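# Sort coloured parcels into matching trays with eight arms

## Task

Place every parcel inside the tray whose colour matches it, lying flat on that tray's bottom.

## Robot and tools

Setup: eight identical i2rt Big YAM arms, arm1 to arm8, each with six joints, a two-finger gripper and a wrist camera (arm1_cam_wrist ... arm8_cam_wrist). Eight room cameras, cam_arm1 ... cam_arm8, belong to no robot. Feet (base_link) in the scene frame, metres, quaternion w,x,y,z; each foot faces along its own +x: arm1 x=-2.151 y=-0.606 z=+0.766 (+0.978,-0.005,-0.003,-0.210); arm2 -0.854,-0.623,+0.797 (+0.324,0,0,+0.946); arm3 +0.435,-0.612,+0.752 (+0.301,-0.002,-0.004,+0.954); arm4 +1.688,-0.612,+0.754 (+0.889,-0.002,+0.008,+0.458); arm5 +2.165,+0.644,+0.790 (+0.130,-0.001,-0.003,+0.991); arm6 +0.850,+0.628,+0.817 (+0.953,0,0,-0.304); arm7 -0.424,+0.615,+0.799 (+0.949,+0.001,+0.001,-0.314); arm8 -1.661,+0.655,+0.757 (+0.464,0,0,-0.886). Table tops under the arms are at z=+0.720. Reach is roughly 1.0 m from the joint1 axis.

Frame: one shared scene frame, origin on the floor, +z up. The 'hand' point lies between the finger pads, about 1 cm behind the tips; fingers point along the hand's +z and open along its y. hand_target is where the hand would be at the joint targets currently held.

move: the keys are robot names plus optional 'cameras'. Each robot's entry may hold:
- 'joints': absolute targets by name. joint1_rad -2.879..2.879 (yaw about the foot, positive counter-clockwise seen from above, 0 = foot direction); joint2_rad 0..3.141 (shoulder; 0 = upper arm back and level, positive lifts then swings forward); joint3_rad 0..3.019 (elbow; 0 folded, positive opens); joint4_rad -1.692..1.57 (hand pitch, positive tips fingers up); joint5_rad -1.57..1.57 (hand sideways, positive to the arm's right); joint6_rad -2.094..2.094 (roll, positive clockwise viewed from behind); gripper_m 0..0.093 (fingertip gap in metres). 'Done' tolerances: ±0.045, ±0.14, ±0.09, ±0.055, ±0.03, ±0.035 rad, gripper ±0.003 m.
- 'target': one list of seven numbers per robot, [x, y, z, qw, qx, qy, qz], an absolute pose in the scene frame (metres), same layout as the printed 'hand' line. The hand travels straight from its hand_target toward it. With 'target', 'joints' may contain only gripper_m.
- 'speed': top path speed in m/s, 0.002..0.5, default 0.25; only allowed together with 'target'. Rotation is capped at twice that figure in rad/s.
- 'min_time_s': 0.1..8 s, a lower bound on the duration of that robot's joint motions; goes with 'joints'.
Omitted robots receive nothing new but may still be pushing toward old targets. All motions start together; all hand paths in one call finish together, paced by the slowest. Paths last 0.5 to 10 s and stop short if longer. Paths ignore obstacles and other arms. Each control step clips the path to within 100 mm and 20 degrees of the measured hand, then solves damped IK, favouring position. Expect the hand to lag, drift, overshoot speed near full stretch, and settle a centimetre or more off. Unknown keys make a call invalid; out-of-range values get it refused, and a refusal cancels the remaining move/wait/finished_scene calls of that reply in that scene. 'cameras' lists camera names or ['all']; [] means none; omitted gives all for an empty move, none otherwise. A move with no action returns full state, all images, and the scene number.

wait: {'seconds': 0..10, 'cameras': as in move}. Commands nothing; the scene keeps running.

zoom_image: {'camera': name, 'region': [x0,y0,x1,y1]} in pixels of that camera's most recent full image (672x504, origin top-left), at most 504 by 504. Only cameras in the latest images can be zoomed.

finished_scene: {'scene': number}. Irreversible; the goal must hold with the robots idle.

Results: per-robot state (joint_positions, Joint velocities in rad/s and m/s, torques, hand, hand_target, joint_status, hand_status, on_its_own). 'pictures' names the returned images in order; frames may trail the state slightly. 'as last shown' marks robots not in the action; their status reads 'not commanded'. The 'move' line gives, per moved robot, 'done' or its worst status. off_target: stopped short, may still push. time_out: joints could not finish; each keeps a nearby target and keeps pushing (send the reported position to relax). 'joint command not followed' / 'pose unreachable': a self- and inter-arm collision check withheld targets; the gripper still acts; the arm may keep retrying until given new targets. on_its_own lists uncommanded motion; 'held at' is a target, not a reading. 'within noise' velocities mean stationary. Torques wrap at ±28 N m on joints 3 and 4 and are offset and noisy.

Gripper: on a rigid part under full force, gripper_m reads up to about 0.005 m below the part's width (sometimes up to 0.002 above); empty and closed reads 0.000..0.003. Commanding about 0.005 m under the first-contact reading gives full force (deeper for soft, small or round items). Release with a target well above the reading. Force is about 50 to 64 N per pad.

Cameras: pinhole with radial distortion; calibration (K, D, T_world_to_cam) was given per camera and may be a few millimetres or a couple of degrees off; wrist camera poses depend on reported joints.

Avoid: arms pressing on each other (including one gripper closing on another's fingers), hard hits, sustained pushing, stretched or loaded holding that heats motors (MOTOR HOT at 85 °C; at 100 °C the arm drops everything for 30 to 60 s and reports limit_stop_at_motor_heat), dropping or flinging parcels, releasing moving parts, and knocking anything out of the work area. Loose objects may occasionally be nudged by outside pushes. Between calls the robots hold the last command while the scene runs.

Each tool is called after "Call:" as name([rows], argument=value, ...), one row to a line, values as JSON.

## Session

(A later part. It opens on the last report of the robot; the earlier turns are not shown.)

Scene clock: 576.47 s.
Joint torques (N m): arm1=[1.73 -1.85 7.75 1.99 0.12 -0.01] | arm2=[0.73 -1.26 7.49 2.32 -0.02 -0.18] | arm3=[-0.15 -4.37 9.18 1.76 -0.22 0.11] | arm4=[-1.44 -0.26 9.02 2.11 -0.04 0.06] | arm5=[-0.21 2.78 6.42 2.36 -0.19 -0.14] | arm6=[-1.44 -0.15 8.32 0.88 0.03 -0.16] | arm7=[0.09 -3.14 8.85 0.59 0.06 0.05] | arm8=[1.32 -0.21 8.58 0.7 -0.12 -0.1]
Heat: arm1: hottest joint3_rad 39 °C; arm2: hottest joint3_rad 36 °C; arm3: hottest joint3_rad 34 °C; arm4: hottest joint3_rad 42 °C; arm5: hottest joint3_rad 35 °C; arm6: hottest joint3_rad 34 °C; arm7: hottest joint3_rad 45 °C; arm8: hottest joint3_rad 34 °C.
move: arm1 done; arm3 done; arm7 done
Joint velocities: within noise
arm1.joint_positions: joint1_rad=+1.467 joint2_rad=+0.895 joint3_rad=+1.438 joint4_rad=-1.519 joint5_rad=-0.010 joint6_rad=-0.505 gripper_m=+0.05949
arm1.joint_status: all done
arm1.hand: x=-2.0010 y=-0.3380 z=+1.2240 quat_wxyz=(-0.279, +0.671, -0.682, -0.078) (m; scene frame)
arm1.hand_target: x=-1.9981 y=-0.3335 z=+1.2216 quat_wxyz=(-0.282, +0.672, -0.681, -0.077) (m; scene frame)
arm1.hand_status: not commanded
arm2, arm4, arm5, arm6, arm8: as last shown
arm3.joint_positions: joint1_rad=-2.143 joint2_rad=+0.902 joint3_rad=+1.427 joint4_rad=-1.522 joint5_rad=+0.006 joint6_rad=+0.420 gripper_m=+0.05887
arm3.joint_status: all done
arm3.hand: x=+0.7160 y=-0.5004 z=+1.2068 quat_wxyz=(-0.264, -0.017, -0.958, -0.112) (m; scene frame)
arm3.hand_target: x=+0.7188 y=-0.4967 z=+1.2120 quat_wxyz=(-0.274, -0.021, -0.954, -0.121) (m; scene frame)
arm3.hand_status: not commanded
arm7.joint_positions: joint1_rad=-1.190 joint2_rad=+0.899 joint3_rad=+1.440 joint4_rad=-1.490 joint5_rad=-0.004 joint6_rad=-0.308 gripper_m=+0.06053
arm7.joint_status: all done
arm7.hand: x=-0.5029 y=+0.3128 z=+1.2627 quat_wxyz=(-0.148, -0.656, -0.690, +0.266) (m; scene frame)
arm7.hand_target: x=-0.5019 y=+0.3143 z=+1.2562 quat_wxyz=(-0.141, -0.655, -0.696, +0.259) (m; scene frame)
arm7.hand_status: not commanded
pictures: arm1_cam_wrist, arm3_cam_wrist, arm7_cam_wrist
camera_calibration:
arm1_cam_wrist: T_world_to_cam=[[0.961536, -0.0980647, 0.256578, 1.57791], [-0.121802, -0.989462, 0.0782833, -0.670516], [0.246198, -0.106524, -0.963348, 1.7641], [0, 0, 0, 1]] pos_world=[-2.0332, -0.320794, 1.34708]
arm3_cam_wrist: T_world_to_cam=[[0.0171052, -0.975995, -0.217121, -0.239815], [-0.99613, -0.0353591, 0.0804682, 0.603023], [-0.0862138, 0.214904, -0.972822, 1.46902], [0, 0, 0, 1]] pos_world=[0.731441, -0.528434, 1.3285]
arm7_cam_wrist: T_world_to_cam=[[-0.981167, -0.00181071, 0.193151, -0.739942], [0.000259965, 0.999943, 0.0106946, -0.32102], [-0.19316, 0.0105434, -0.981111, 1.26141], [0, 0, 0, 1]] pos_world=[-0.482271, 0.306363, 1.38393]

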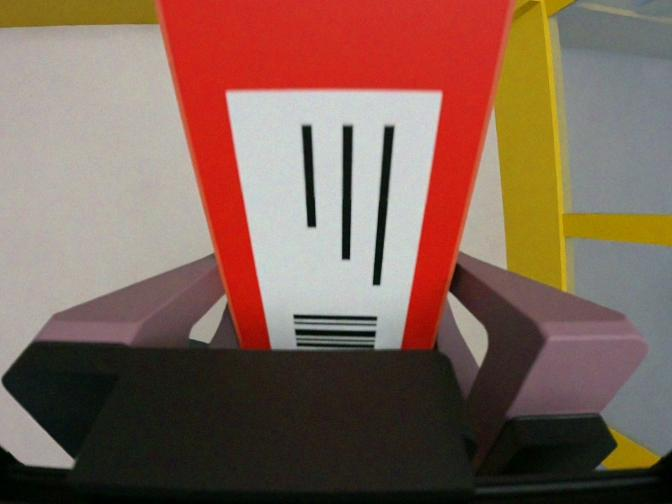

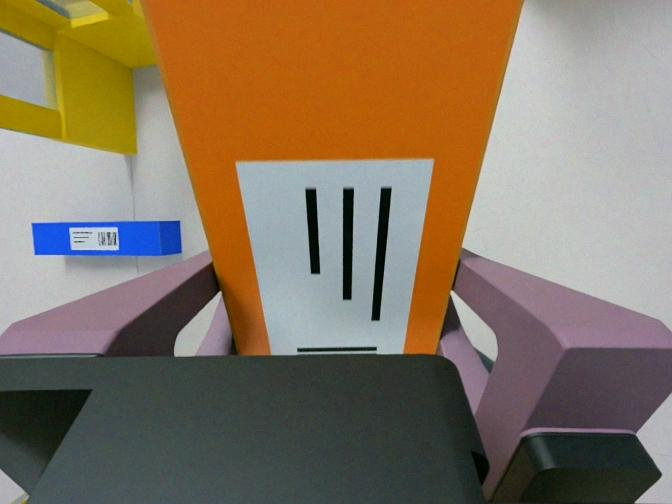

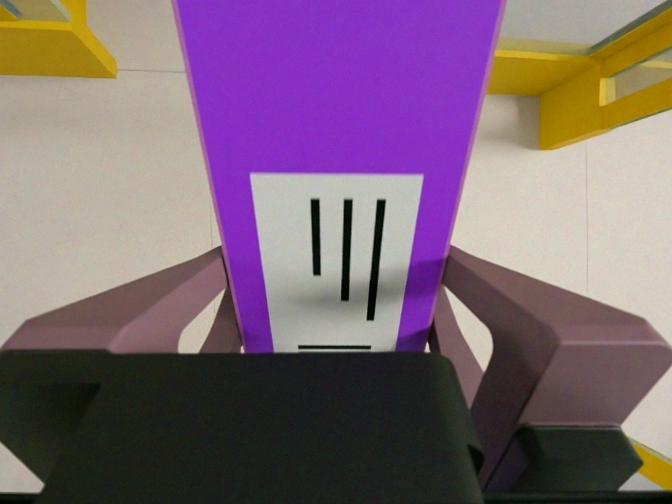

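Call:
move(arm1={"joints": {"joint1_rad": -1.536, "joint6_rad": 0.21}, "min_time_s": 5}, arm7={"joints": {"joint1_rad": 2.173, "joint6_rad": 0.15}, "min_time_s": 5}, arm3={"joints": {"joint1_rad": -1.063, "joint6_rad": -0.105}, "min_time_s": 3})

Call:
move(arm1={"target": [-2.413, -1.241, 0.95, 0, 0.8829, 0.4695, 0]}, arm7={"target": [-0.401, 1.245, 0.95, 0, -0.6381, 0.7700, 0]}, arm3={"target": [0.49, 0.03, 0.93, 0, -0.7071, 0.7071, 0]}, cameras=["arm1_cam_wrist","arm7_cam_wrist","arm3_cam_wrist","cam_arm1","cam_arm7","cam_arm3","cam_arm6"])

Scene clock: 601.47 s.
Joint torques (N m): arm1=[0.73 -1.55 7.79 2 0.13 0.08] | arm2=[0.73 -1.26 7.5 2.32 -0.02 -0.18] | arm3=[0.38 -4.37 9.16 1.78 -0.21 -0.22] | arm4=[-1.49 -0.26 9.02 2.13 -0.04 0.06] | arm5=[-0.44 1.96 6.58 2.39 -0.21 -0.16] | arm6=[-1.44 -0.21 8.34 0.91 0.03 -0.17] | arm7=[0.56 -3.02 8.85 0.61 0.01 0.14] | arm8=[1.32 -0.44 8.64 0.61 -0.12 -0.09]
Heat: arm1: hottest joint3_rad 36 °C; arm2: hottest joint3_rad 36 °C; arm3: hottest joint2_rad 32 °C; arm4: hottest joint3_rad 41 °C; arm5: hottest joint3_rad 35 °C; arm6: hottest joint3_rad 34 °C; arm7: hottest joint3_rad 43 °C; arm8: hottest joint3_rad 34 °C.
move: arm1 done; arm3 done; arm7 done
Joint velocities: within noise
arm1.joint_positions: joint1_rad=-1.524 joint2_rad=+0.895 joint3_rad=+1.438 joint4_rad=-1.519 joint5_rad=-0.010 joint6_rad=+0.201 gripper_m=+0.05951
arm1.joint_status: all done
arm1.hand: x=-2.2637 y=-0.8845 z=+1.2287 quat_wxyz=(-0.197, -0.840, -0.455, +0.223) (m; scene frame)
arm1.hand_target: x=-2.2693 y=-0.8880 z=+1.2264 quat_wxyz=(-0.198, -0.843, -0.446, +0.226) (m; scene frame)
arm1.hand_status: not commanded
arm2, arm4, arm5, arm6, arm8: as last shown
arm3.joint_positions: joint1_rad=-1.076 joint2_rad=+0.902 joint3_rad=+1.427 joint4_rad=-1.522 joint5_rad=+0.005 joint6_rad=-0.089 gripper_m=+0.05888
arm3.joint_status: all done
arm3.hand: x=+0.4695 y=-0.3114 z=+1.2065 quat_wxyz=(-0.225, +0.668, -0.687, -0.177) (m; scene frame)
arm3.hand_target: x=+0.4654 y=-0.3069 z=+1.2116 quat_wxyz=(-0.235, +0.676, -0.674, -0.186) (m; scene frame)
arm3.hand_status: not commanded
arm7.joint_positions: joint1_rad=+2.164 joint2_rad=+0.899 joint3_rad=+1.440 joint4_rad=-1.490 joint5_rad=-0.003 joint6_rad=+0.141 gripper_m=+0.06054
arm7.joint_status: all done
arm7.hand: x=-0.4090 y=+0.9244 z=+1.2643 quat_wxyz=(-0.205, +0.607, -0.733, -0.228) (m; scene frame)
arm7.hand_target: x=-0.4116 y=+0.9228 z=+1.2578 quat_wxyz=(-0.197, +0.609, -0.735, -0.222) (m; scene frame)
arm7.hand_status: not commanded
pictures: none

Scene clock: 604.57 s.
Joint torques (N m): arm1=[0.97 -19.31 12.72 -0.24 0.19 0.05] | arm2=[0.73 -1.26 7.5 2.32 -0.02 -0.18] | arm3=[0.44 -22.65 14.34 -0.29 -0.27 -0.03] | arm4=[-1.44 -0.26 9.03 2.13 -0.04 0.06] | arm5=[-0.38 2.08 6.46 2.45 -0.18 -0.15] | arm6=[-1.55 -0.15 8.32 0.88 0.03 -0.16] | arm7=[0.44 -16.38 15.25 -0.39 0.07 0.19] | arm8=[1.26 -0.38 8.55 0.59 -0.13 -0.1]
Heat: arm1: hottest joint3_rad 37 °C; arm2: hottest joint3_rad 36 °C; arm3: hottest joint3_rad 33 °C; arm4: hottest joint3_rad 41 °C; arm5: hottest joint3_rad 35 °C; arm6: hottest joint3_rad 34 °C; arm7: hottest joint3_rad 44 °C; arm8: hottest joint3_rad 34 °C.
move: arm1 off_target; arm3 off_target; arm7 off_target
Joint velocities: within noise
arm1.joint_positions: joint1_rad=-1.524 joint2_rad=+2.214 joint3_rad=+2.288 joint4_rad=-1.671 joint5_rad=+0.004 joint6_rad=+0.202 gripper_m=+0.05951
arm1.joint_status: not commanded
arm1.hand: x=-2.4026 y=-1.2339 z=+0.9446 quat_wxyz=(+0.005, -0.879, -0.476, -0.008) (m; scene frame)
arm1.hand_target: x=-2.4129 y=-1.2403 z=+0.9500 quat_wxyz=(+0.000, -0.883, -0.469, +0.001) (m; scene frame)
arm1.hand_status: off_target (0.014 m and 1.3 deg from the pose sent, 0.476 m and 34.6 deg at the start)
arm2, arm4, arm6, arm8: as last shown
arm3.joint_positions: joint1_rad=-1.061 joint2_rad=+2.073 joint3_rad=+1.992 joint4_rad=-1.545 joint5_rad=-0.001 joint6_rad=-0.089 gripper_m=+0.05888
arm3.joint_status: not commanded
arm3.hand: x=+0.4983 y=+0.0149 z=+0.9069 quat_wxyz=(+0.018, +0.703, -0.711, +0.017) (m; scene frame)
arm3.hand_target: x=+0.4900 y=+0.0286 z=+0.9300 quat_wxyz=(+0.000, +0.707, -0.707, +0.000) (m; scene frame)
arm3.hand_status: off_target (0.029 m and 2.9 deg from the pose sent, 0.440 m and 33.3 deg at the start)
arm5.joint_positions: joint1_rad=+0.638 joint2_rad=+0.694 joint3_rad=+1.425 joint4_rad=-1.321 joint5_rad=+0.000 joint6_rad=+0.010 gripper_m=+0.09398
arm5.joint_status: not commanded
arm5.hand: x=+1.9164 y=+0.5437 z=+1.3304 quat_wxyz=(+0.088, +0.869, +0.162, -0.460) (m; scene frame)
arm5.hand_target: x=+1.9128 y=+0.5400 z=+1.3360 quat_wxyz=(+0.090, +0.862, +0.169, -0.469) (m; scene frame)
arm5.hand_status: not commanded
arm7.joint_positions: joint1_rad=+2.167 joint2_rad=+2.024 joint3_rad=+1.855 joint4_rad=-1.449 joint5_rad=-0.003 joint6_rad=+0.144 gripper_m=+0.06054
arm7.joint_status: not commanded
arm7.hand: x=-0.3969 y=+1.2272 z=+0.9302 quat_wxyz=(+0.016, +0.638, -0.770, +0.016) (m; scene frame)
arm7.hand_target: x=-0.4011 y=+1.2437 z=+0.9503 quat_wxyz=(+0.000, +0.638, -0.770, -0.001) (m; scene frame)
arm7.hand_status: off_target (0.027 m and 2.6 deg from the pose sent, 0.449 m and 35.8 deg at the start)
pictures: arm1_cam_wrist, arm3_cam_wrist, arm7_cam_wrist, cam_arm1, cam_arm3, cam_arm6, cam_arm7
camera_calibration:
arm1_cam_wrist: T_world_to_cam=[[-0.828352, 0.560197, -0.00341125, -1.29471], [0.450876, 0.670291, 0.589424, 1.35705], [0.33248, 0.486713, -0.807817, 2.29077], [0, 0, 0, 1]] pos_world=[-2.44597, -1.29927, 1.04623]
arm3_cam_wrist: T_world_to_cam=[[0.999818, -0.0167668, 0.00910489, -0.507374], [-0.0187962, -0.78367, 0.620892, -0.537417], [-0.00327512, -0.62095, -0.783843, 0.847416], [0, 0, 0, 1]] pos_world=[0.499955, 0.0965383, 1.00254]
arm7_cam_wrist: T_world_to_cam=[[0.985265, -0.170283, 0.015991, 0.581899], [-0.144928, -0.781583, 0.606731, 0.342475], [-0.0908178, -0.600109, -0.794746, 1.56273], [0, 0, 0, 1]] pos_world=[-0.381767, 1.30457, 1.02488]

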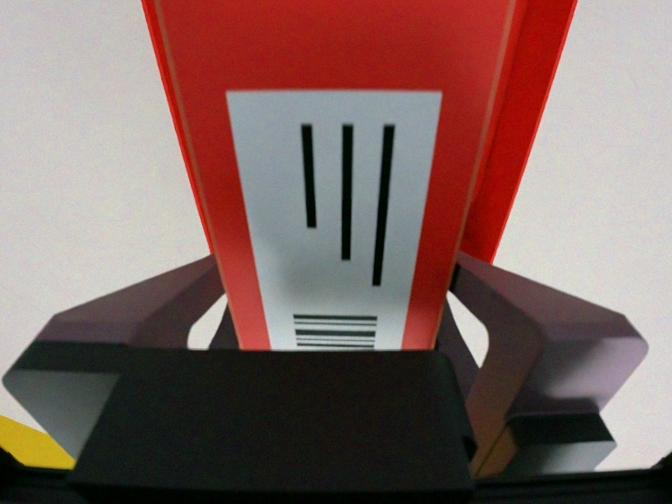

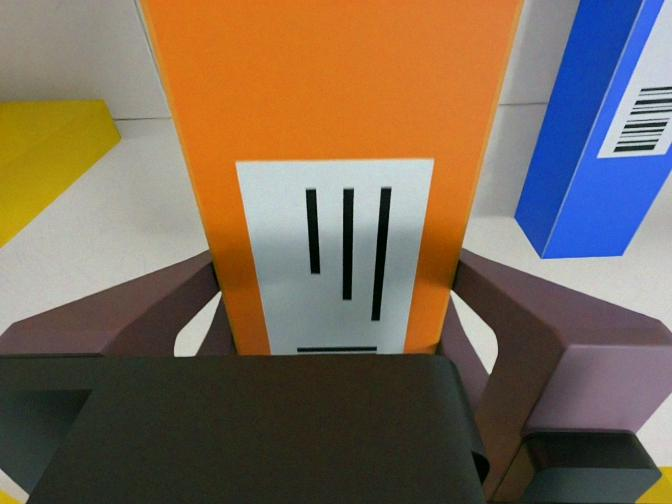

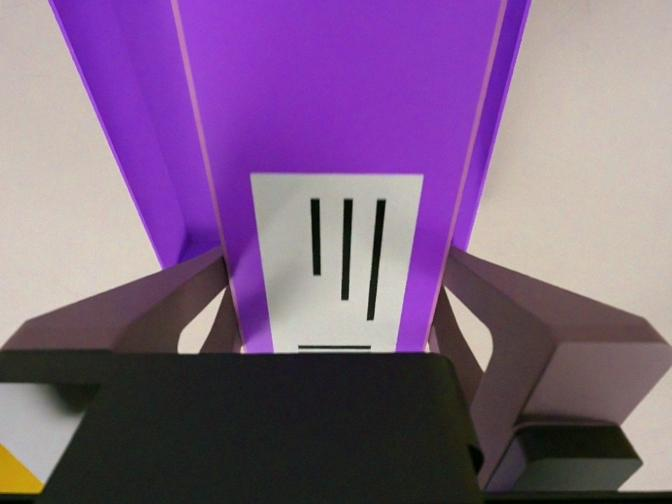

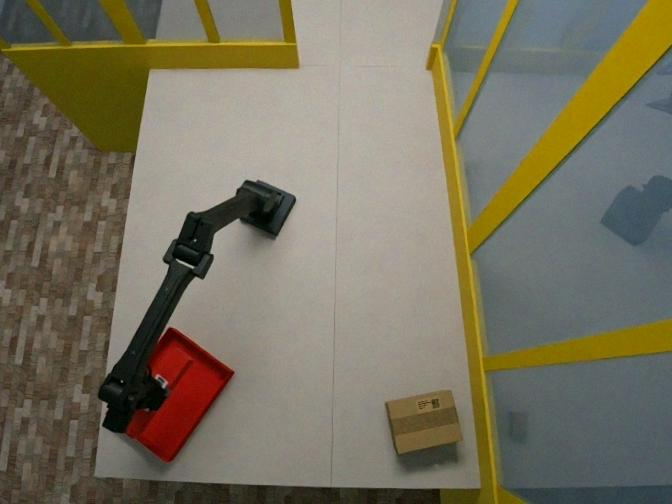

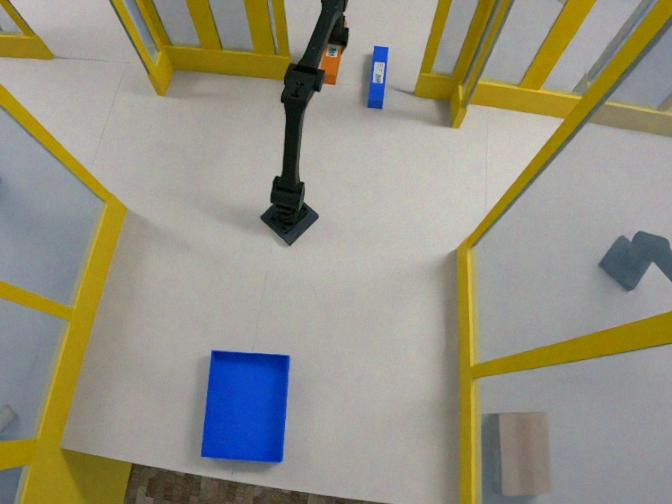

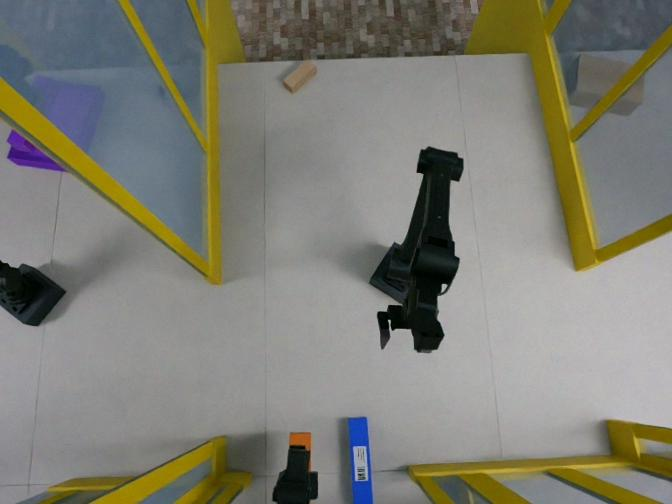

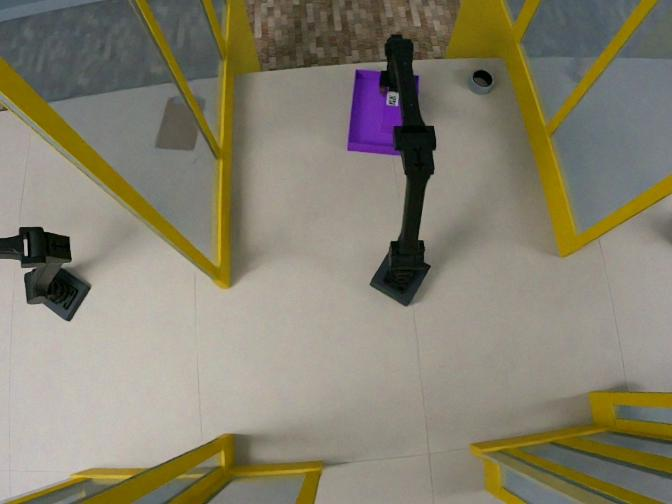

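Call:
move(arm1={"target": [-2.416, -1.244, 0.760, 0, 0.8829, 0.4695, 0], "speed": 0.1}, arm7={"target": [-0.402, 1.258, 0.760, 0, -0.6381, 0.7700, 0], "speed": 0.1}, arm3={"target": [0.49, 0.03, 0.755, 0, -0.7071, 0.7071, 0], "speed": 0.1}, cameras=["arm1_cam_wrist","arm7_cam_wrist","cam_arm1","cam_arm7"])

Scene clock: 640.47 s.
Joint torques (N m): arm1=[0.67 -20.6 7.76 0.81 0.2 0.01] | arm2=[0.79 -1.26 7.49 2.33 -0.02 -0.18] | arm3=[0.38 -22.71 8.8 0.61 -0.25 -0.02] | arm4=[-1.49 -0.26 9.03 2.13 -0.04 0.06] | arm5=[-0.26 2.14 6.46 2.32 -0.22 -0.16] | arm6=[-1.49 -0.15 8.34 0.88 0.03 -0.16] | arm7=[0.5 -17.03 8.27 0.53 0.08 0.2] | arm8=[1.44 -0.03 8.65 0.59 -0.11 -0.09]
Heat: arm1: hottest joint3_rad 43 °C; arm2: hottest joint3_rad 36 °C; arm3: hottest joint3_rad 34 °C; arm4: hottest joint3_rad 41 °C; arm5: hottest joint3_rad 35 °C; arm6: hottest joint3_rad 34 °C; arm7: hottest joint3_rad 48 °C; arm8: hottest joint3_rad 34 °C.
move: arm1 off_target; arm3 off_target; arm7 off_target
Joint velocities: within noise
arm1.joint_positions: joint1_rad=-1.525 joint2_rad=+2.308 joint3_rad=+2.001 joint4_rad=-1.263 joint5_rad=+0.004 joint6_rad=+0.202 gripper_m=+0.05951
arm1.joint_status: not commanded
arm1.hand: x=-2.4076 y=-1.2478 z=+0.7734 quat_wxyz=(-0.004, -0.880, -0.475, +0.003) (m; scene frame)
arm1.hand_target: x=-2.4159 y=-1.2437 z=+0.7602 quat_wxyz=(+0.000, -0.883, -0.469, +0.000) (m; scene frame)
arm1.hand_status: off_target (0.016 m and 0.9 deg from the pose sent, 0.185 m and 1.4 deg at the start)
arm2, arm4, arm5, arm8: as last shown
arm3.joint_positions: joint1_rad=-1.060 joint2_rad=+2.180 joint3_rad=+1.768 joint4_rad=-1.179 joint5_rad=-0.002 joint6_rad=-0.089 gripper_m=+0.05888
arm3.joint_status: not commanded
arm3.hand: x=+0.4992 y=+0.0241 z=+0.7569 quat_wxyz=(+0.004, +0.703, -0.711, +0.006) (m; scene frame)
arm3.hand_target: x=+0.4900 y=+0.0298 z=+0.7551 quat_wxyz=(+0.000, +0.707, -0.707, +0.000) (m; scene frame)
arm3.hand_status: off_target (0.011 m and 1.0 deg from the pose sent, 0.153 m and 2.9 deg at the start)
arm6.joint_positions: joint1_rad=-1.225 joint2_rad=+0.801 joint3_rad=+1.427 joint4_rad=-1.492 joint5_rad=+0.000 joint6_rad=-0.274 gripper_m=+0.09288
arm6.joint_status: not commanded
arm6.hand: x=+0.7755 y=+0.3614 z=+1.3017 quat_wxyz=(-0.169, -0.663, -0.664, +0.301) (m; scene frame)
arm6.hand_target: x=+0.7730 y=+0.3641 z=+1.3023 quat_wxyz=(-0.165, -0.664, -0.664, +0.301) (m; scene frame)
arm6.hand_status: not commanded
arm7.joint_positions: joint1_rad=+2.168 joint2_rad=+2.216 joint3_rad=+1.743 joint4_rad=-1.092 joint5_rad=-0.002 joint6_rad=+0.145 gripper_m=+0.06054
arm7.joint_status: not commanded
arm7.hand: x=-0.3965 y=+1.2599 z=+0.7715 quat_wxyz=(-0.002, +0.638, -0.770, -0.005) (m; scene frame)
arm7.hand_target: x=-0.4019 y=+1.2577 z=+0.7600 quat_wxyz=(+0.000, +0.638, -0.770, +0.000) (m; scene frame)
arm7.hand_status: off_target (0.013 m and 0.6 deg from the pose sent, 0.173 m and 2.6 deg at the start)
pictures: arm1_cam_wrist, arm7_cam_wrist, cam_arm1, cam_arm7
camera_calibration:
arm1_cam_wrist: T_world_to_cam=[[-0.827683, 0.561117, -0.00939813, -1.28428], [0.457575, 0.684458, 0.567577, 1.52021], [0.32491, 0.465473, -0.823267, 2.12816], [0, 0, 0, 1]] pos_world=[-2.45004, -1.31049, 0.877137]
arm7_cam_wrist: T_world_to_cam=[[0.985157, -0.171395, 0.00943764, 0.596077], [-0.146903, -0.813388, 0.562867, 0.537484], [-0.0887962, -0.555899, -0.826494, 1.42583], [0, 0, 0, 1]] pos_world=[-0.381663, 1.33197, 0.870284]

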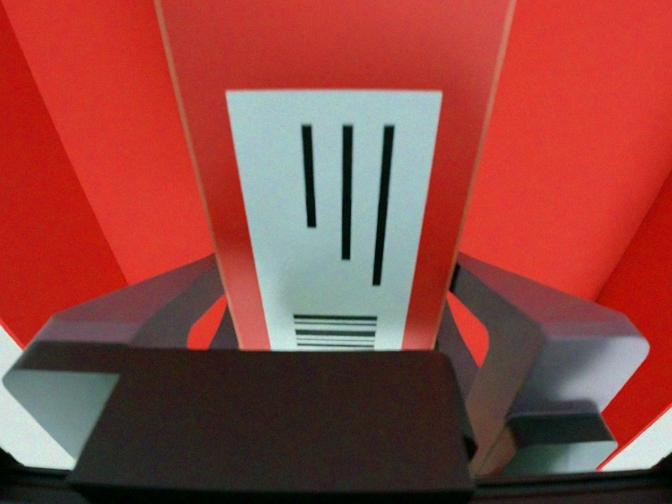

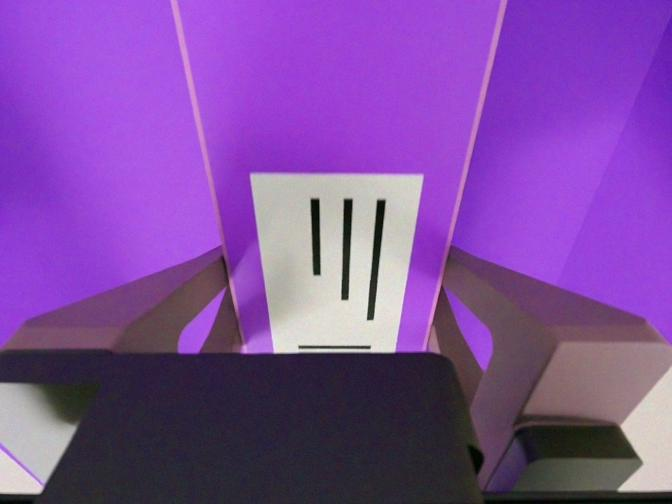

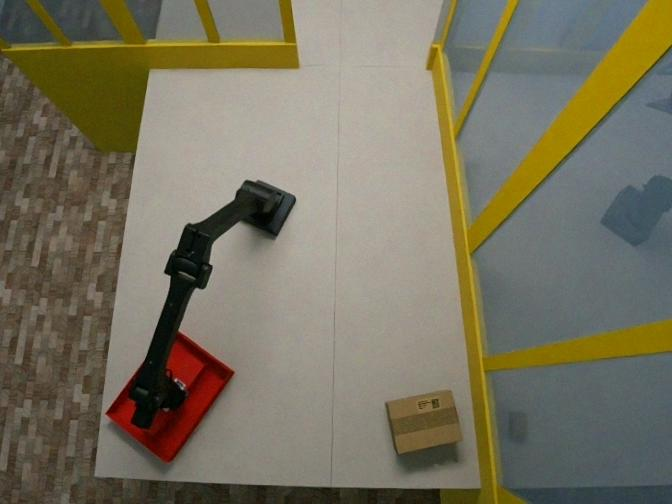

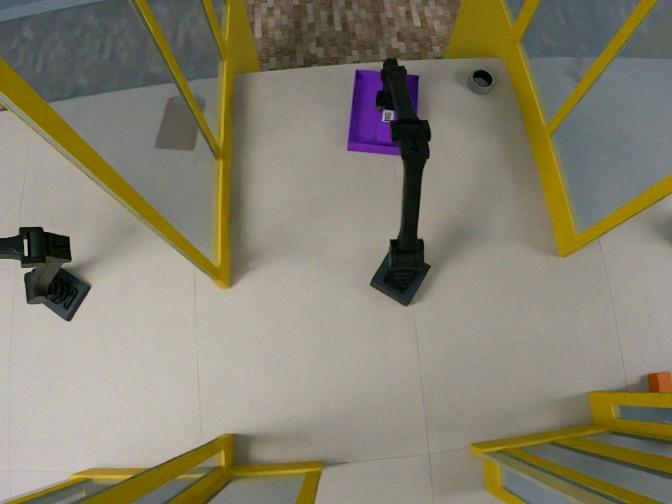

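Call:
move(arm1={"joints": {"gripper_m": 0.085}}, arm7={"joints": {"gripper_m": 0.085}}, arm3={"joints": {"gripper_m": 0.093}})

Call:
move(arm1={"target": [-2.410, -1.235, 0.95, 0, 0.8829, 0.4695, 0], "speed": 0.15}, arm7={"target": [-0.40, 1.25, 0.95, 0, -0.6381, 0.7700, 0], "speed": 0.15}, arm3={"target": [0.492, 0.02, 0.93, 0, -0.7071, 0.7071, 0], "speed": 0.15}, cameras=["arm1_cam_wrist","arm7_cam_wrist","arm3_cam_wrist","cam_arm1","cam_arm7"])

Scene clock: 654.10 s.
Joint torques (N m): arm1=[0.62 -20.42 7.83 0.73 0.19 0.01] | arm2=[0.79 -1.26 7.49 2.32 -0.02 -0.18] | arm3=[0.44 -22.71 8.8 0.61 -0.25 -0.01] | arm4=[-1.44 -0.26 9.02 2.13 -0.04 0.06] | arm5=[-0.38 2.02 6.42 2.51 -0.19 -0.19] | arm6=[-1.49 -0.21 8.32 0.87 0.04 -0.16] | arm7=[0.26 -16.79 8.34 0.55 0.08 0.19] | arm8=[1.32 -0.21 8.65 0.62 -0.14 -0.09]
Heat: arm1: hottest joint3_rad 41 °C; arm2: hottest joint3_rad 36 °C; arm3: hottest joint3_rad 34 °C; arm4: hottest joint3_rad 41 °C; arm5: hottest joint3_rad 35 °C; arm6: hottest joint3_rad 34 °C; arm7: hottest joint3_rad 47 °C; arm8: hottest joint3_rad 34 °C.
move: arm1 done; arm3 done; arm7 done
Joint velocities: within noise
arm1.joint_positions: joint1_rad=-1.525 joint2_rad=+2.308 joint3_rad=+2.001 joint4_rad=-1.263 joint5_rad=+0.004 joint6_rad=+0.202 gripper_m=+0.08483
arm1.joint_status: all done
arm1.hand: x=-2.4076 y=-1.2478 z=+0.7734 quat_wxyz=(-0.004, -0.880, -0.475, +0.003) (m; scene frame)
arm1.hand_target: x=-2.4158 y=-1.2437 z=+0.7602 quat_wxyz=(+0.000, -0.883, -0.469, +0.000) (m; scene frame)
arm1.hand_status: not commanded
arm2.joint_positions: joint1_rad=-0.007 joint2_rad=+0.796 joint3_rad=+1.432 joint4_rad=-1.520 joint5_rad=+0.001 joint6_rad=-0.401 gripper_m=+0.09293
arm2.joint_status: not commanded
arm2.hand: x=-1.0658 y=-0.4558 z=+1.2814 quat_wxyz=(-0.172, +0.933, -0.125, -0.290) (m; scene frame)
arm2.hand_target: x=-1.0709 y=-0.4540 z=+1.2825 quat_wxyz=(-0.177, +0.932, -0.115, -0.295) (m; scene frame)
arm2.hand_status: not commanded
arm3.joint_positions: joint1_rad=-1.060 joint2_rad=+2.180 joint3_rad=+1.768 joint4_rad=-1.179 joint5_rad=-0.002 joint6_rad=-0.089 gripper_m=+0.09287
arm3.joint_status: all done
arm3.hand: x=+0.4992 y=+0.0241 z=+0.7569 quat_wxyz=(+0.004, +0.703, -0.711, +0.006) (m; scene frame)
arm3.hand_target: x=+0.4900 y=+0.0298 z=+0.7551 quat_wxyz=(+0.000, +0.707, -0.707, +0.000) (m; scene frame)
arm3.hand_status: not commanded
arm4.joint_positions: joint1_rad=+0.516 joint2_rad=+0.797 joint3_rad=+1.436 joint4_rad=-1.518 joint5_rad=+0.012 joint6_rad=-0.373 gripper_m=+0.09290
arm4.joint_status: not commanded
arm4.hand: x=+1.7236 y=-0.3378 z=+1.2365 quat_wxyz=(-0.286, +0.748, -0.573, -0.174) (m; scene frame)
arm4.hand_target: x=+1.7288 y=-0.3339 z=+1.2355 quat_wxyz=(-0.291, +0.742, -0.579, -0.172) (m; scene frame)
arm4.hand_status: not commanded
arm5, arm6: as last shown
arm7.joint_positions: joint1_rad=+2.168 joint2_rad=+2.216 joint3_rad=+1.743 joint4_rad=-1.092 joint5_rad=-0.002 joint6_rad=+0.146 gripper_m=+0.08489
arm7.joint_status: all done
arm7.hand: x=-0.3965 y=+1.2599 z=+0.7715 quat_wxyz=(-0.002, +0.638, -0.770, -0.005) (m; scene frame)
arm7.hand_target: x=-0.4019 y=+1.2577 z=+0.7600 quat_wxyz=(+0.000, +0.638, -0.770, +0.000) (m; scene frame)
arm7.hand_status: not commanded
arm8.joint_positions: joint1_rad=-0.794 joint2_rad=+0.798 joint3_rad=+1.434 joint4_rad=-1.492 joint5_rad=+0.001 joint6_rad=-0.187 gripper_m=+0.09292
arm8.joint_status: not commanded
arm8.hand: x=-1.9330 y=+0.6094 z=+1.2461 quat_wxyz=(+0.003, -0.922, -0.166, +0.350) (m; scene frame)
arm8.hand_target: x=-1.9326 y=+0.6111 z=+1.2424 quat_wxyz=(+0.005, -0.924, -0.168, +0.343) (m; scene frame)
arm8.hand_status: not commanded
pictures: none

Scene clock: 656.20 s.
Joint torques (N m): arm1=[1.03 -20.13 12.53 -0.25 0.19 0.06] | arm2=[0.73 -1.26 7.49 2.32 -0.02 -0.18] | arm3=[-0.03 -24.7 13.96 -0.23 -0.25 -0.07] | arm4=[-1.44 -0.26 9.02 2.13 -0.04 0.06] | arm5=[-0.44 3.02 6.53 2.48 -0.16 -0.13] | arm6=[-1.49 -0.15 8.32 0.88 0.03 -0.16] | arm7=[0.21 -17.32 15.01 -0.36 0.08 0.17] | arm8=[1.38 0.15 8.58 0.64 -0.12 -0.09]
Heat: arm1: hottest joint3_rad 41 °C; arm2: hottest joint3_rad 36 °C; arm3: hottest joint3_rad 34 °C; arm4: hottest joint3_rad 41 °C; arm5: hottest joint3_rad 35 °C; arm6: hottest joint3_rad 34 °C; arm7: hottest joint3_rad 47 °C; arm8: hottest joint3_rad 34 °C.
move: arm1 off_target; arm3 off_target; arm7 off_target
Joint velocities: within noise
arm1.joint_positions: joint1_rad=-1.525 joint2_rad=+2.200 joint3_rad=+2.241 joint4_rad=-1.650 joint5_rad=+0.004 joint6_rad=+0.202 gripper_m=+0.08489
arm1.joint_status: not commanded
arm1.hand: x=-2.4010 y=-1.2280 z=+0.9361 quat_wxyz=(+0.009, -0.880, -0.475, -0.013) (m; scene frame)
arm1.hand_target: x=-2.4098 y=-1.2343 z=+0.9499 quat_wxyz=(+0.000, -0.883, -0.469, +0.000) (m; scene frame)
arm1.hand_status: off_target (0.018 m and 1.9 deg from the pose sent, 0.177 m and 0.9 deg at the start)
arm2, arm4, arm5, arm6, arm8: as last shown
arm3.joint_positions: joint1_rad=-1.060 joint2_rad=+2.068 joint3_rad=+1.940 joint4_rad=-1.524 joint5_rad=-0.002 joint6_rad=-0.089 gripper_m=+0.09297
arm3.joint_status: not commanded
arm3.hand: x=+0.4966 y=+0.0051 z=+0.8905 quat_wxyz=(+0.028, +0.703, -0.711, +0.025) (m; scene frame)
arm3.hand_target: x=+0.4918 y=+0.0179 z=+0.9299 quat_wxyz=(+0.000, +0.707, -0.707, +0.000) (m; scene frame)
arm3.hand_status: off_target (0.042 m and 4.4 deg from the pose sent, 0.173 m and 1.0 deg at the start)
arm7.joint_positions: joint1_rad=+2.168 joint2_rad=+2.049 joint3_rad=+1.882 joint4_rad=-1.459 joint5_rad=-0.002 joint6_rad=+0.146 gripper_m=+0.08494
arm7.joint_status: not commanded
arm7.hand: x=-0.3975 y=+1.2332 z=+0.9250 quat_wxyz=(+0.019, +0.637, -0.770, +0.019) (m; scene frame)
arm7.hand_target: x=-0.4001 y=+1.2486 z=+0.9502 quat_wxyz=(+0.000, +0.638, -0.770, +0.000) (m; scene frame)
arm7.hand_status: off_target (0.030 m and 3.0 deg from the pose sent, 0.179 m and 0.6 deg at the start)
pictures: arm1_cam_wrist, arm3_cam_wrist, arm7_cam_wrist, cam_arm1, cam_arm7
camera_calibration:
arm1_cam_wrist: T_world_to_cam=[[-0.827722, 0.561137, -0.000827902, -1.29643], [0.448903, 0.663052, 0.59904, 1.3348], [0.336693, 0.495467, -0.800719, 2.29468], [0, 0, 0, 1]] pos_world=[-2.44488, -1.2945, 1.03672]
arm3_cam_wrist: T_world_to_cam=[[0.999858, -0.0155461, 0.00650907, -0.503399], [-0.0161008, -0.766926, 0.641533, -0.554748], [-0.00498139, -0.641547, -0.767067, 0.814602], [0, 0, 0, 1]] pos_world=[0.498453, 0.0893288, 0.984021]
arm7_cam_wrist: T_world_to_cam=[[0.985134, -0.170887, 0.0175565, 0.582886], [-0.145633, -0.776577, 0.612959, 0.338021], [-0.0911127, -0.606404, -0.78992, 1.56538], [0, 0, 0, 1]] pos_world=[-0.382368, 1.31136, 1.01909]

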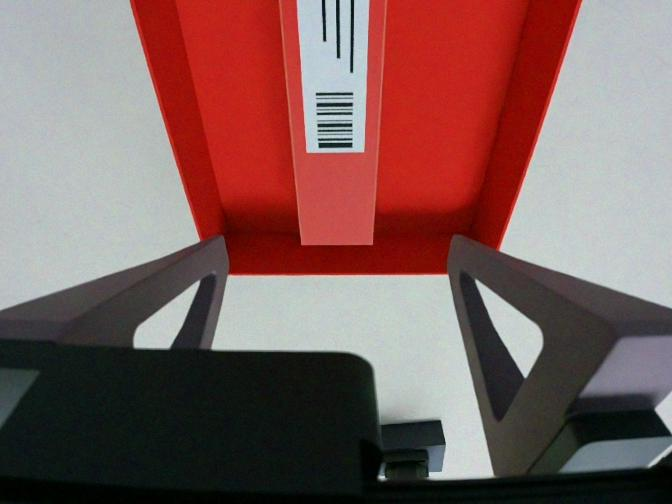

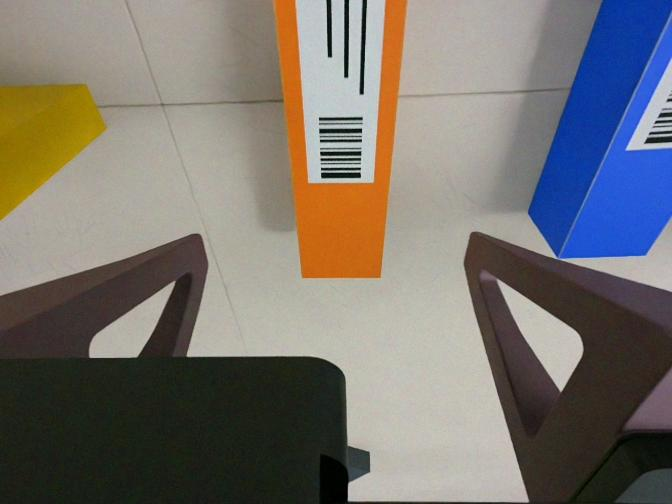

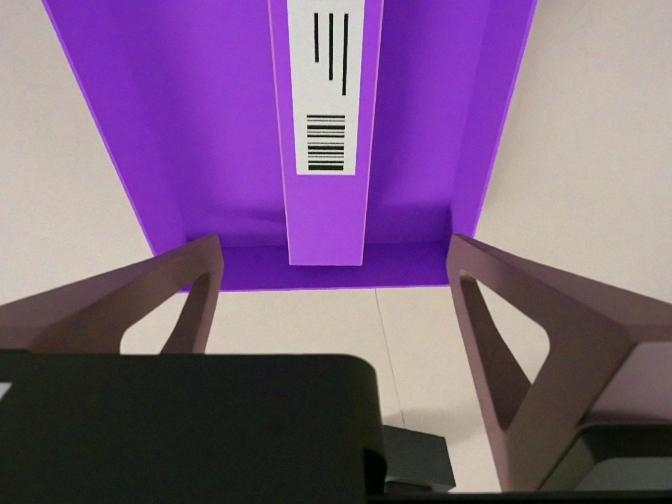

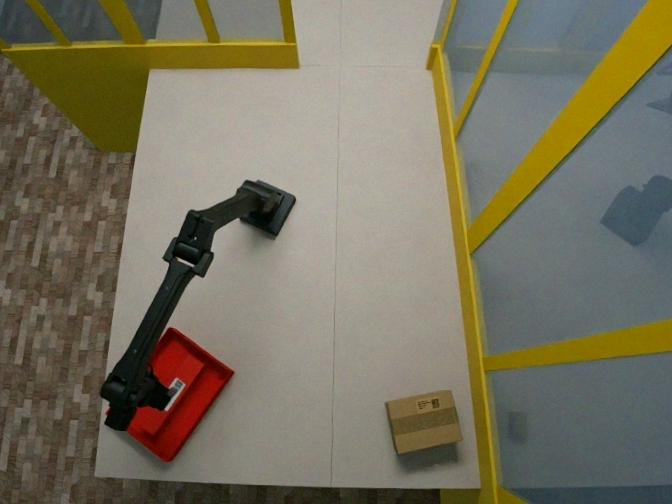

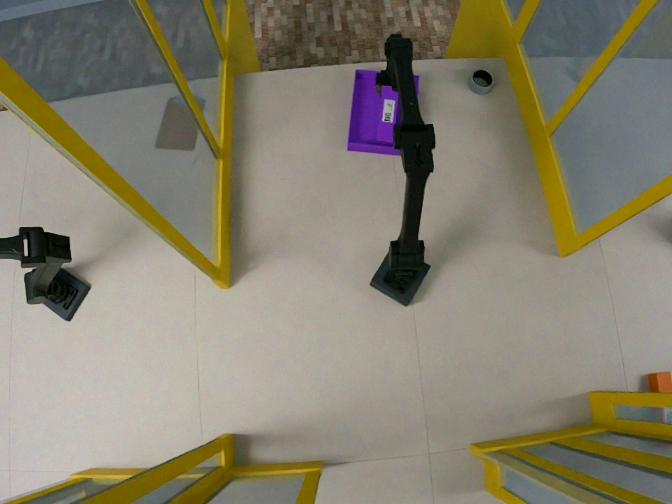

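Call:
move(arm1={"joints": {"joint2_rad": 0.7, "joint3_rad": 1.43, "joint4_rad": -1.3}, "min_time_s": 3}, arm7={"joints": {"joint2_rad": 0.7, "joint3_rad": 1.43, "joint4_rad": -1.3}, "min_time_s": 3}, arm3={"joints": {"joint2_rad": 0.8, "joint3_rad": 1.43, "joint4_rad": -1.5}, "min_time_s": 2.5}, arm6={"joints": {"joint1_rad": -1.45, "joint6_rad": -0.5}, "min_time_s": 2})

Call:
move(arm6={"target": [0.496, 0.005, 0.91, 0, 0.7071, 0.7071, 0]}, cameras=["arm6_cam_wrist","cam_arm7","cam_arm1","cam_arm3"])

Scene clock: 689.43 s.
Joint torques (N m): arm1=[1.03 1.79 7.09 2.41 0.21 0.04] | arm2=[0.79 -1.26 7.49 2.32 -0.02 -0.18] | arm3=[0.03 -2.02 8.75 1.83 -0.25 -0.08] | arm4=[-1.44 -0.26 9.02 2.11 -0.04 0.06] | arm5=[0.21 2.32 6.43 2.4 -0.2 -0.14] | arm6=[-1.44 -0.15 8.34 0.88 0.01 -0.15] | arm7=[0.09 0.15 7.99 1.95 0.06 0.14] | arm8=[1.32 -0.21 8.65 0.62 -0.13 -0.1]
Heat: arm1: hottest joint3_rad 41 °C; arm2: hottest joint3_rad 36 °C; arm3: hottest joint3_rad 37 °C; arm4: hottest joint3_rad 41 °C; arm5: hottest joint3_rad 35 °C; arm6: hottest joint3_rad 34 °C; arm7: hottest joint3_rad 47 °C; arm8: hottest joint3_rad 34 °C.
move: arm1 done; arm3 done; arm6 done; arm7 done
Joint velocities: within noise
arm1.joint_positions: joint1_rad=-1.525 joint2_rad=+0.697 joint3_rad=+1.439 joint4_rad=-1.319 joint5_rad=+0.004 joint6_rad=+0.202 gripper_m=+0.08489
arm1.joint_status: all done
arm1.hand: x=-2.2519 y=-0.8457 z=+1.3166 quat_wxyz=(-0.309, -0.773, -0.415, +0.368) (m; scene frame)
arm1.hand_target: x=-2.2561 y=-0.8493 z=+1.3155 quat_wxyz=(-0.310, -0.774, -0.408, +0.371) (m; scene frame)
arm1.hand_status: not commanded
arm2, arm4, arm5, arm8: as last shown
arm3.joint_positions: joint1_rad=-1.060 joint2_rad=+0.796 joint3_rad=+1.427 joint4_rad=-1.521 joint5_rad=-0.002 joint6_rad=-0.089 gripper_m=+0.09297
arm3.joint_status: all done
arm3.hand: x=+0.4597 y=-0.3462 z=+1.2348 quat_wxyz=(-0.261, +0.663, -0.669, -0.214) (m; scene frame)
arm3.hand_target: x=+0.4574 y=-0.3405 z=+1.2383 quat_wxyz=(-0.266, +0.665, -0.662, -0.221) (m; scene frame)
arm3.hand_status: not commanded
arm6.joint_positions: joint1_rad=-1.439 joint2_rad=+0.801 joint3_rad=+1.427 joint4_rad=-1.492 joint5_rad=+0.000 joint6_rad=-0.491 gripper_m=+0.09288
arm6.joint_status: all done
arm6.hand: x=+0.7207 y=+0.3833 z=+1.3017 quat_wxyz=(-0.101, -0.662, -0.666, +0.330) (m; scene frame)
arm6.hand_target: x=+0.7188 y=+0.3865 z=+1.3023 quat_wxyz=(-0.097, -0.663, -0.665, +0.330) (m; scene frame)
arm6.hand_status: not commanded
arm7.joint_positions: joint1_rad=+2.168 joint2_rad=+0.694 joint3_rad=+1.441 joint4_rad=-1.320 joint5_rad=-0.002 joint6_rad=+0.146 gripper_m=+0.08494
arm7.joint_status: all done
arm7.hand: x=-0.4123 y=+0.8760 z=+1.3498 quat_wxyz=(-0.320, +0.560, -0.676, -0.357) (m; scene frame)
arm7.hand_target: x=-0.4131 y=+0.8826 z=+1.3470 quat_wxyz=(-0.320, +0.559, -0.675, -0.359) (m; scene frame)
arm7.hand_status: not commanded
pictures: none

Scene clock: 692.97 s.
Joint torques (N m): arm1=[0.91 2.08 6.98 2.37 0.19 0.02] | arm2=[0.79 -1.26 7.49 2.32 -0.02 -0.18] | arm3=[0.09 -2.02 8.75 1.85 -0.25 -0.08] | arm4=[-1.44 -0.26 9.02 2.13 -0.04 0.06] | arm5=[-0.91 2.08 6.43 2.39 -0.2 -0.14] | arm6=[-1.49 -17.96 13.14 -0.23 0.07 -0.18] | arm7=[0.21 0.26 7.99 2.02 0.05 0.14] | arm8=[1.08 -0.15 8.64 0.62 -0.14 -0.1]
Heat: arm1: hottest joint3_rad 40 °C; arm2: hottest joint3_rad 36 °C; arm3: hottest joint3_rad 37 °C; arm4: hottest joint3_rad 41 °C; arm5: hottest joint3_rad 35 °C; arm6: hottest joint3_rad 35 °C; arm7: hottest joint3_rad 47 °C; arm8: hottest joint3_rad 34 °C.
move: arm6 off_target
Joint velocities: within noise
arm1, arm2, arm3, arm4, arm5, arm7, arm8: as last shown
arm6.joint_positions: joint1_rad=-1.459 joint2_rad=+2.325 joint3_rad=+2.243 joint4_rad=-1.522 joint5_rad=-0.002 joint6_rad=-0.507 gripper_m=+0.09288
arm6.joint_status: not commanded
arm6.hand: x=+0.5096 y=+0.0133 z=+0.8979 quat_wxyz=(+0.004, -0.707, -0.707, -0.016) (m; scene frame)
arm6.hand_target: x=+0.4964 y=+0.0061 z=+0.9100 quat_wxyz=(+0.000, -0.707, -0.707, +0.001) (m; scene frame)
arm6.hand_status: off_target (0.020 m and 1.9 deg from the pose sent, 0.589 m and 40.4 deg at the start)
pictures: arm6_cam_wrist, cam_arm1, cam_arm3, cam_arm7
camera_calibration:
arm6_cam_wrist: T_world_to_cam=[[-0.999909, -0.00819088, -0.010732, 0.517879], [-0.0129834, 0.801326, 0.598087, -0.536442], [0.003701, 0.598171, -0.80136, 0.835783], [0, 0, 0, 1]] pos_world=[0.507774, -0.0658345, 0.99616]

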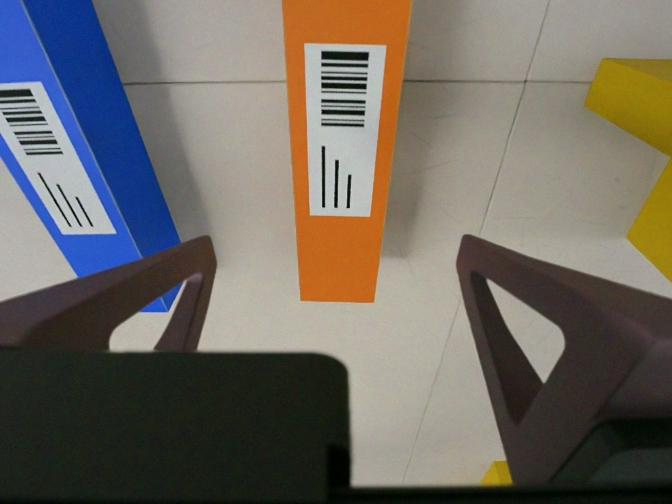

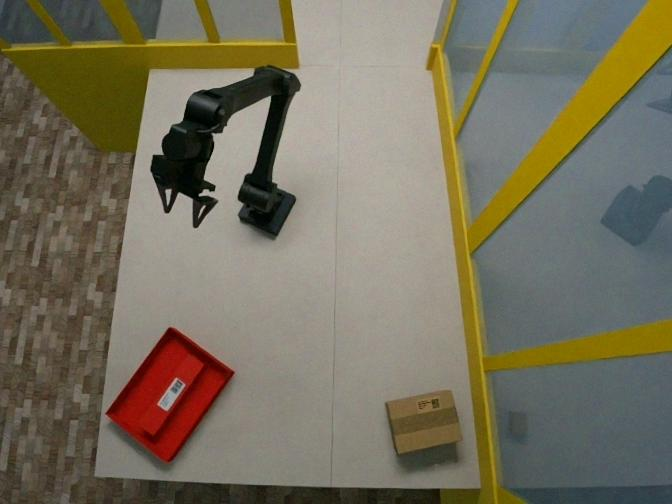

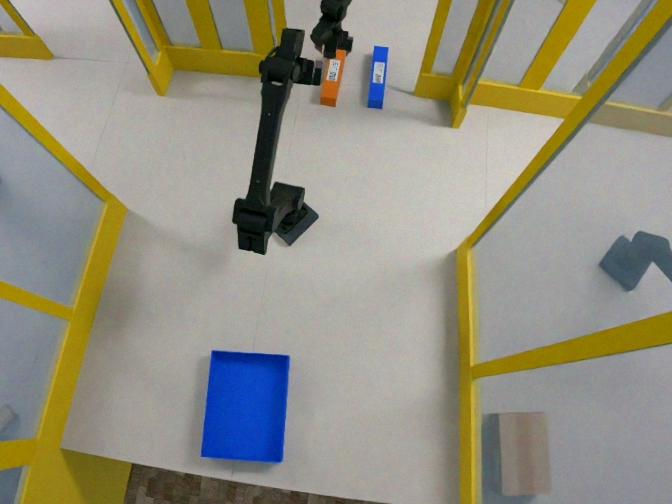

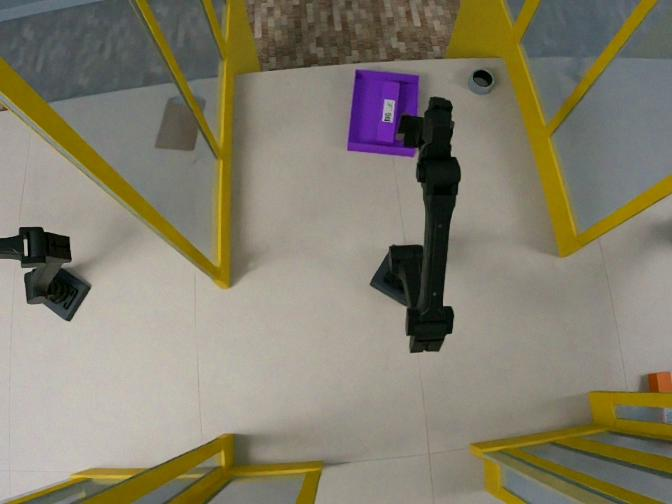

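Call:
move(arm6={"target": [0.497, 0.012, 0.757, 0, 0.7071, 0.7071, 0], "speed": 0.12}, cameras=["arm6_cam_wrist"])

Call:
move(arm6={"joints": {"gripper_m": 0.05}}, cameras=["arm6_cam_wrist"])

Scene clock: 710.00 s.
Joint torques (N m): arm1=[0.73 1.85 7.04 2.32 0.18 0.05] | arm2=[0.73 -1.26 7.5 2.32 -0.02 -0.18] | arm3=[0.09 -1.96 8.7 1.85 -0.24 -0.08] | arm4=[-1.44 -0.26 9.02 2.13 -0.03 0.06] | arm5=[-0.03 2.2 6.49 2.43 -0.17 -0.15] | arm6=[-1.44 -18.61 8.28 0.55 0.05 -0.18] | arm7=[0.09 0.15 7.98 2 0.05 0.16] | arm8=[1.38 -0.38 8.68 0.61 -0.16 -0.09]
Heat: arm1: hottest joint3_rad 39 °C; arm2: hottest joint3_rad 36 °C; arm3: hottest joint3_rad 35 °C; arm4: hottest joint3_rad 41 °C; arm5: hottest joint3_rad 35 °C; arm6: hottest joint3_rad 39 °C; arm7: hottest joint3_rad 46 °C; arm8: hottest joint3_rad 34 °C.
move: arm6 done
Joint velocities: within noise
arm1, arm2, arm3, arm4, arm5, arm7, arm8: as last shown
arm6.joint_positions: joint1_rad=-1.462 joint2_rad=+2.428 joint3_rad=+2.061 joint4_rad=-1.216 joint5_rad=-0.002 joint6_rad=-0.511 gripper_m=+0.09288
arm6.joint_status: not commanded
arm6.hand: x=+0.5063 y=+0.0119 z=+0.7590 quat_wxyz=(+0.001, -0.706, -0.708, -0.006) (m; scene frame)
arm6.hand_target: x=+0.4970 y=+0.0122 z=+0.7570 quat_wxyz=(+0.000, -0.707, -0.707, +0.000) (m; scene frame)
arm6.hand_status: done (0.010 m and 0.7 deg from the pose sent, 0.142 m and 1.9 deg at the start)
pictures: arm6_cam_wrist
camera_calibration:
arm6_cam_wrist: T_world_to_cam=[[-0.999959, -0.00909638, -0.000449574, 0.505251], [-0.0076504, 0.812172, 0.583368, -0.443918], [-0.00494141, 0.583348, -0.812208, 0.738079], [0, 0, 0, 1]] pos_world=[0.505481, -0.0654226, 0.858668]

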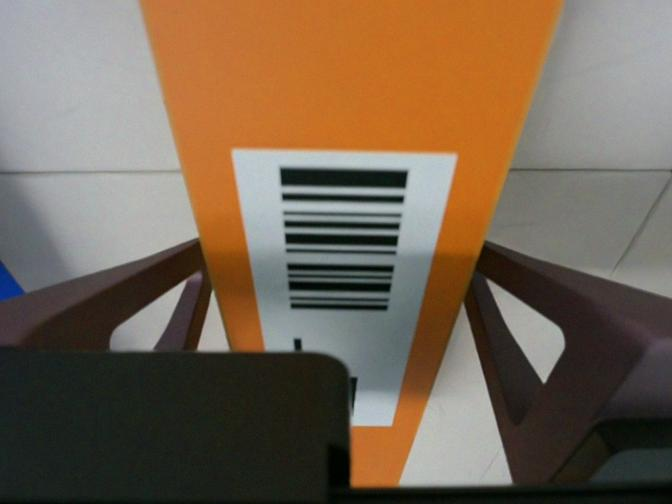

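Scene clock: 710.60 s.
Joint torques (N m): arm1=[0.67 2.26 7.01 2.35 0.19 0.05] | arm2=[0.79 -1.26 7.5 2.33 -0.02 -0.18] | arm3=[0.03 -2.02 8.75 1.83 -0.25 -0.08] | arm4=[-1.49 -0.26 9.02 2.13 -0.03 0.06] | arm5=[-0.21 2.26 6.46 2.44 -0.15 -0.12] | arm6=[-1.49 -18.73 8.27 0.54 0.04 -0.18] | arm7=[0.32 0.26 8.01 2 0.06 0.14] | arm8=[1.44 -0.26 8.65 0.57 -0.13 -0.09]
Heat: arm1: hottest joint3_rad 39 °C; arm2: hottest joint3_rad 36 °C; arm3: hottest joint3_rad 35 °C; arm4: hottest joint3_rad 41 °C; arm5: hottest joint3_rad 35 °C; arm6: hottest joint3_rad 39 °C; arm7: hottest joint3_rad 46 °C; arm8: hottest joint3_rad 34 °C.
move: arm6 off_target
Joint velocities: within noise
arm1, arm2, arm3, arm4, arm5, arm7, arm8: as last shown
arm6.joint_positions: joint1_rad=-1.462 joint2_rad=+2.428 joint3_rad=+2.061 joint4_rad=-1.216 joint5_rad=-0.001 joint6_rad=-0.511 gripper_m=+0.05967
arm6.joint_status: gripper_m off_target (ended at +0.05970, target +0.05000)
arm6.hand: x=+0.5063 y=+0.0119 z=+0.7590 quat_wxyz=(+0.001, -0.706, -0.708, -0.006) (m; scene frame)
arm6.hand_target: x=+0.4971 y=+0.0122 z=+0.7570 quat_wxyz=(+0.000, -0.707, -0.707, +0.000) (m; scene frame)
arm6.hand_status: not commanded
pictures: arm6_cam_wrist
camera_calibration:
arm6_cam_wrist: T_world_to_cam=[[-0.999958, -0.00911172, -0.0000907792, 0.504942], [-0.00745281, 0.81209, 0.583485, -0.444124], [-0.00524283, 0.583462, -0.812124, 0.738167], [0, 0, 0, 1]] pos_world=[0.505481, -0.0654227, 0.858668]

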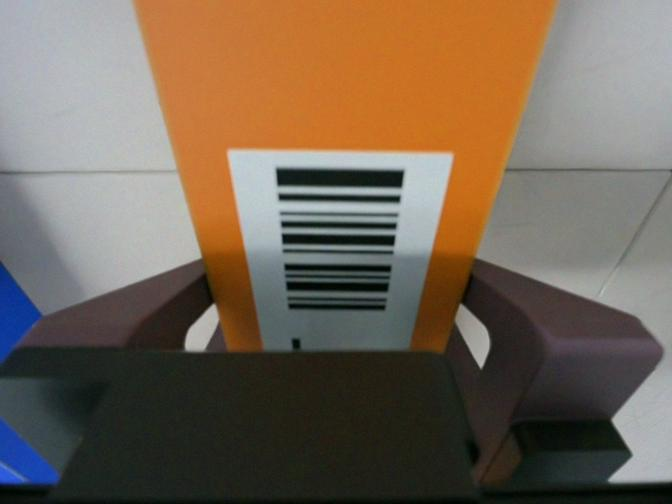

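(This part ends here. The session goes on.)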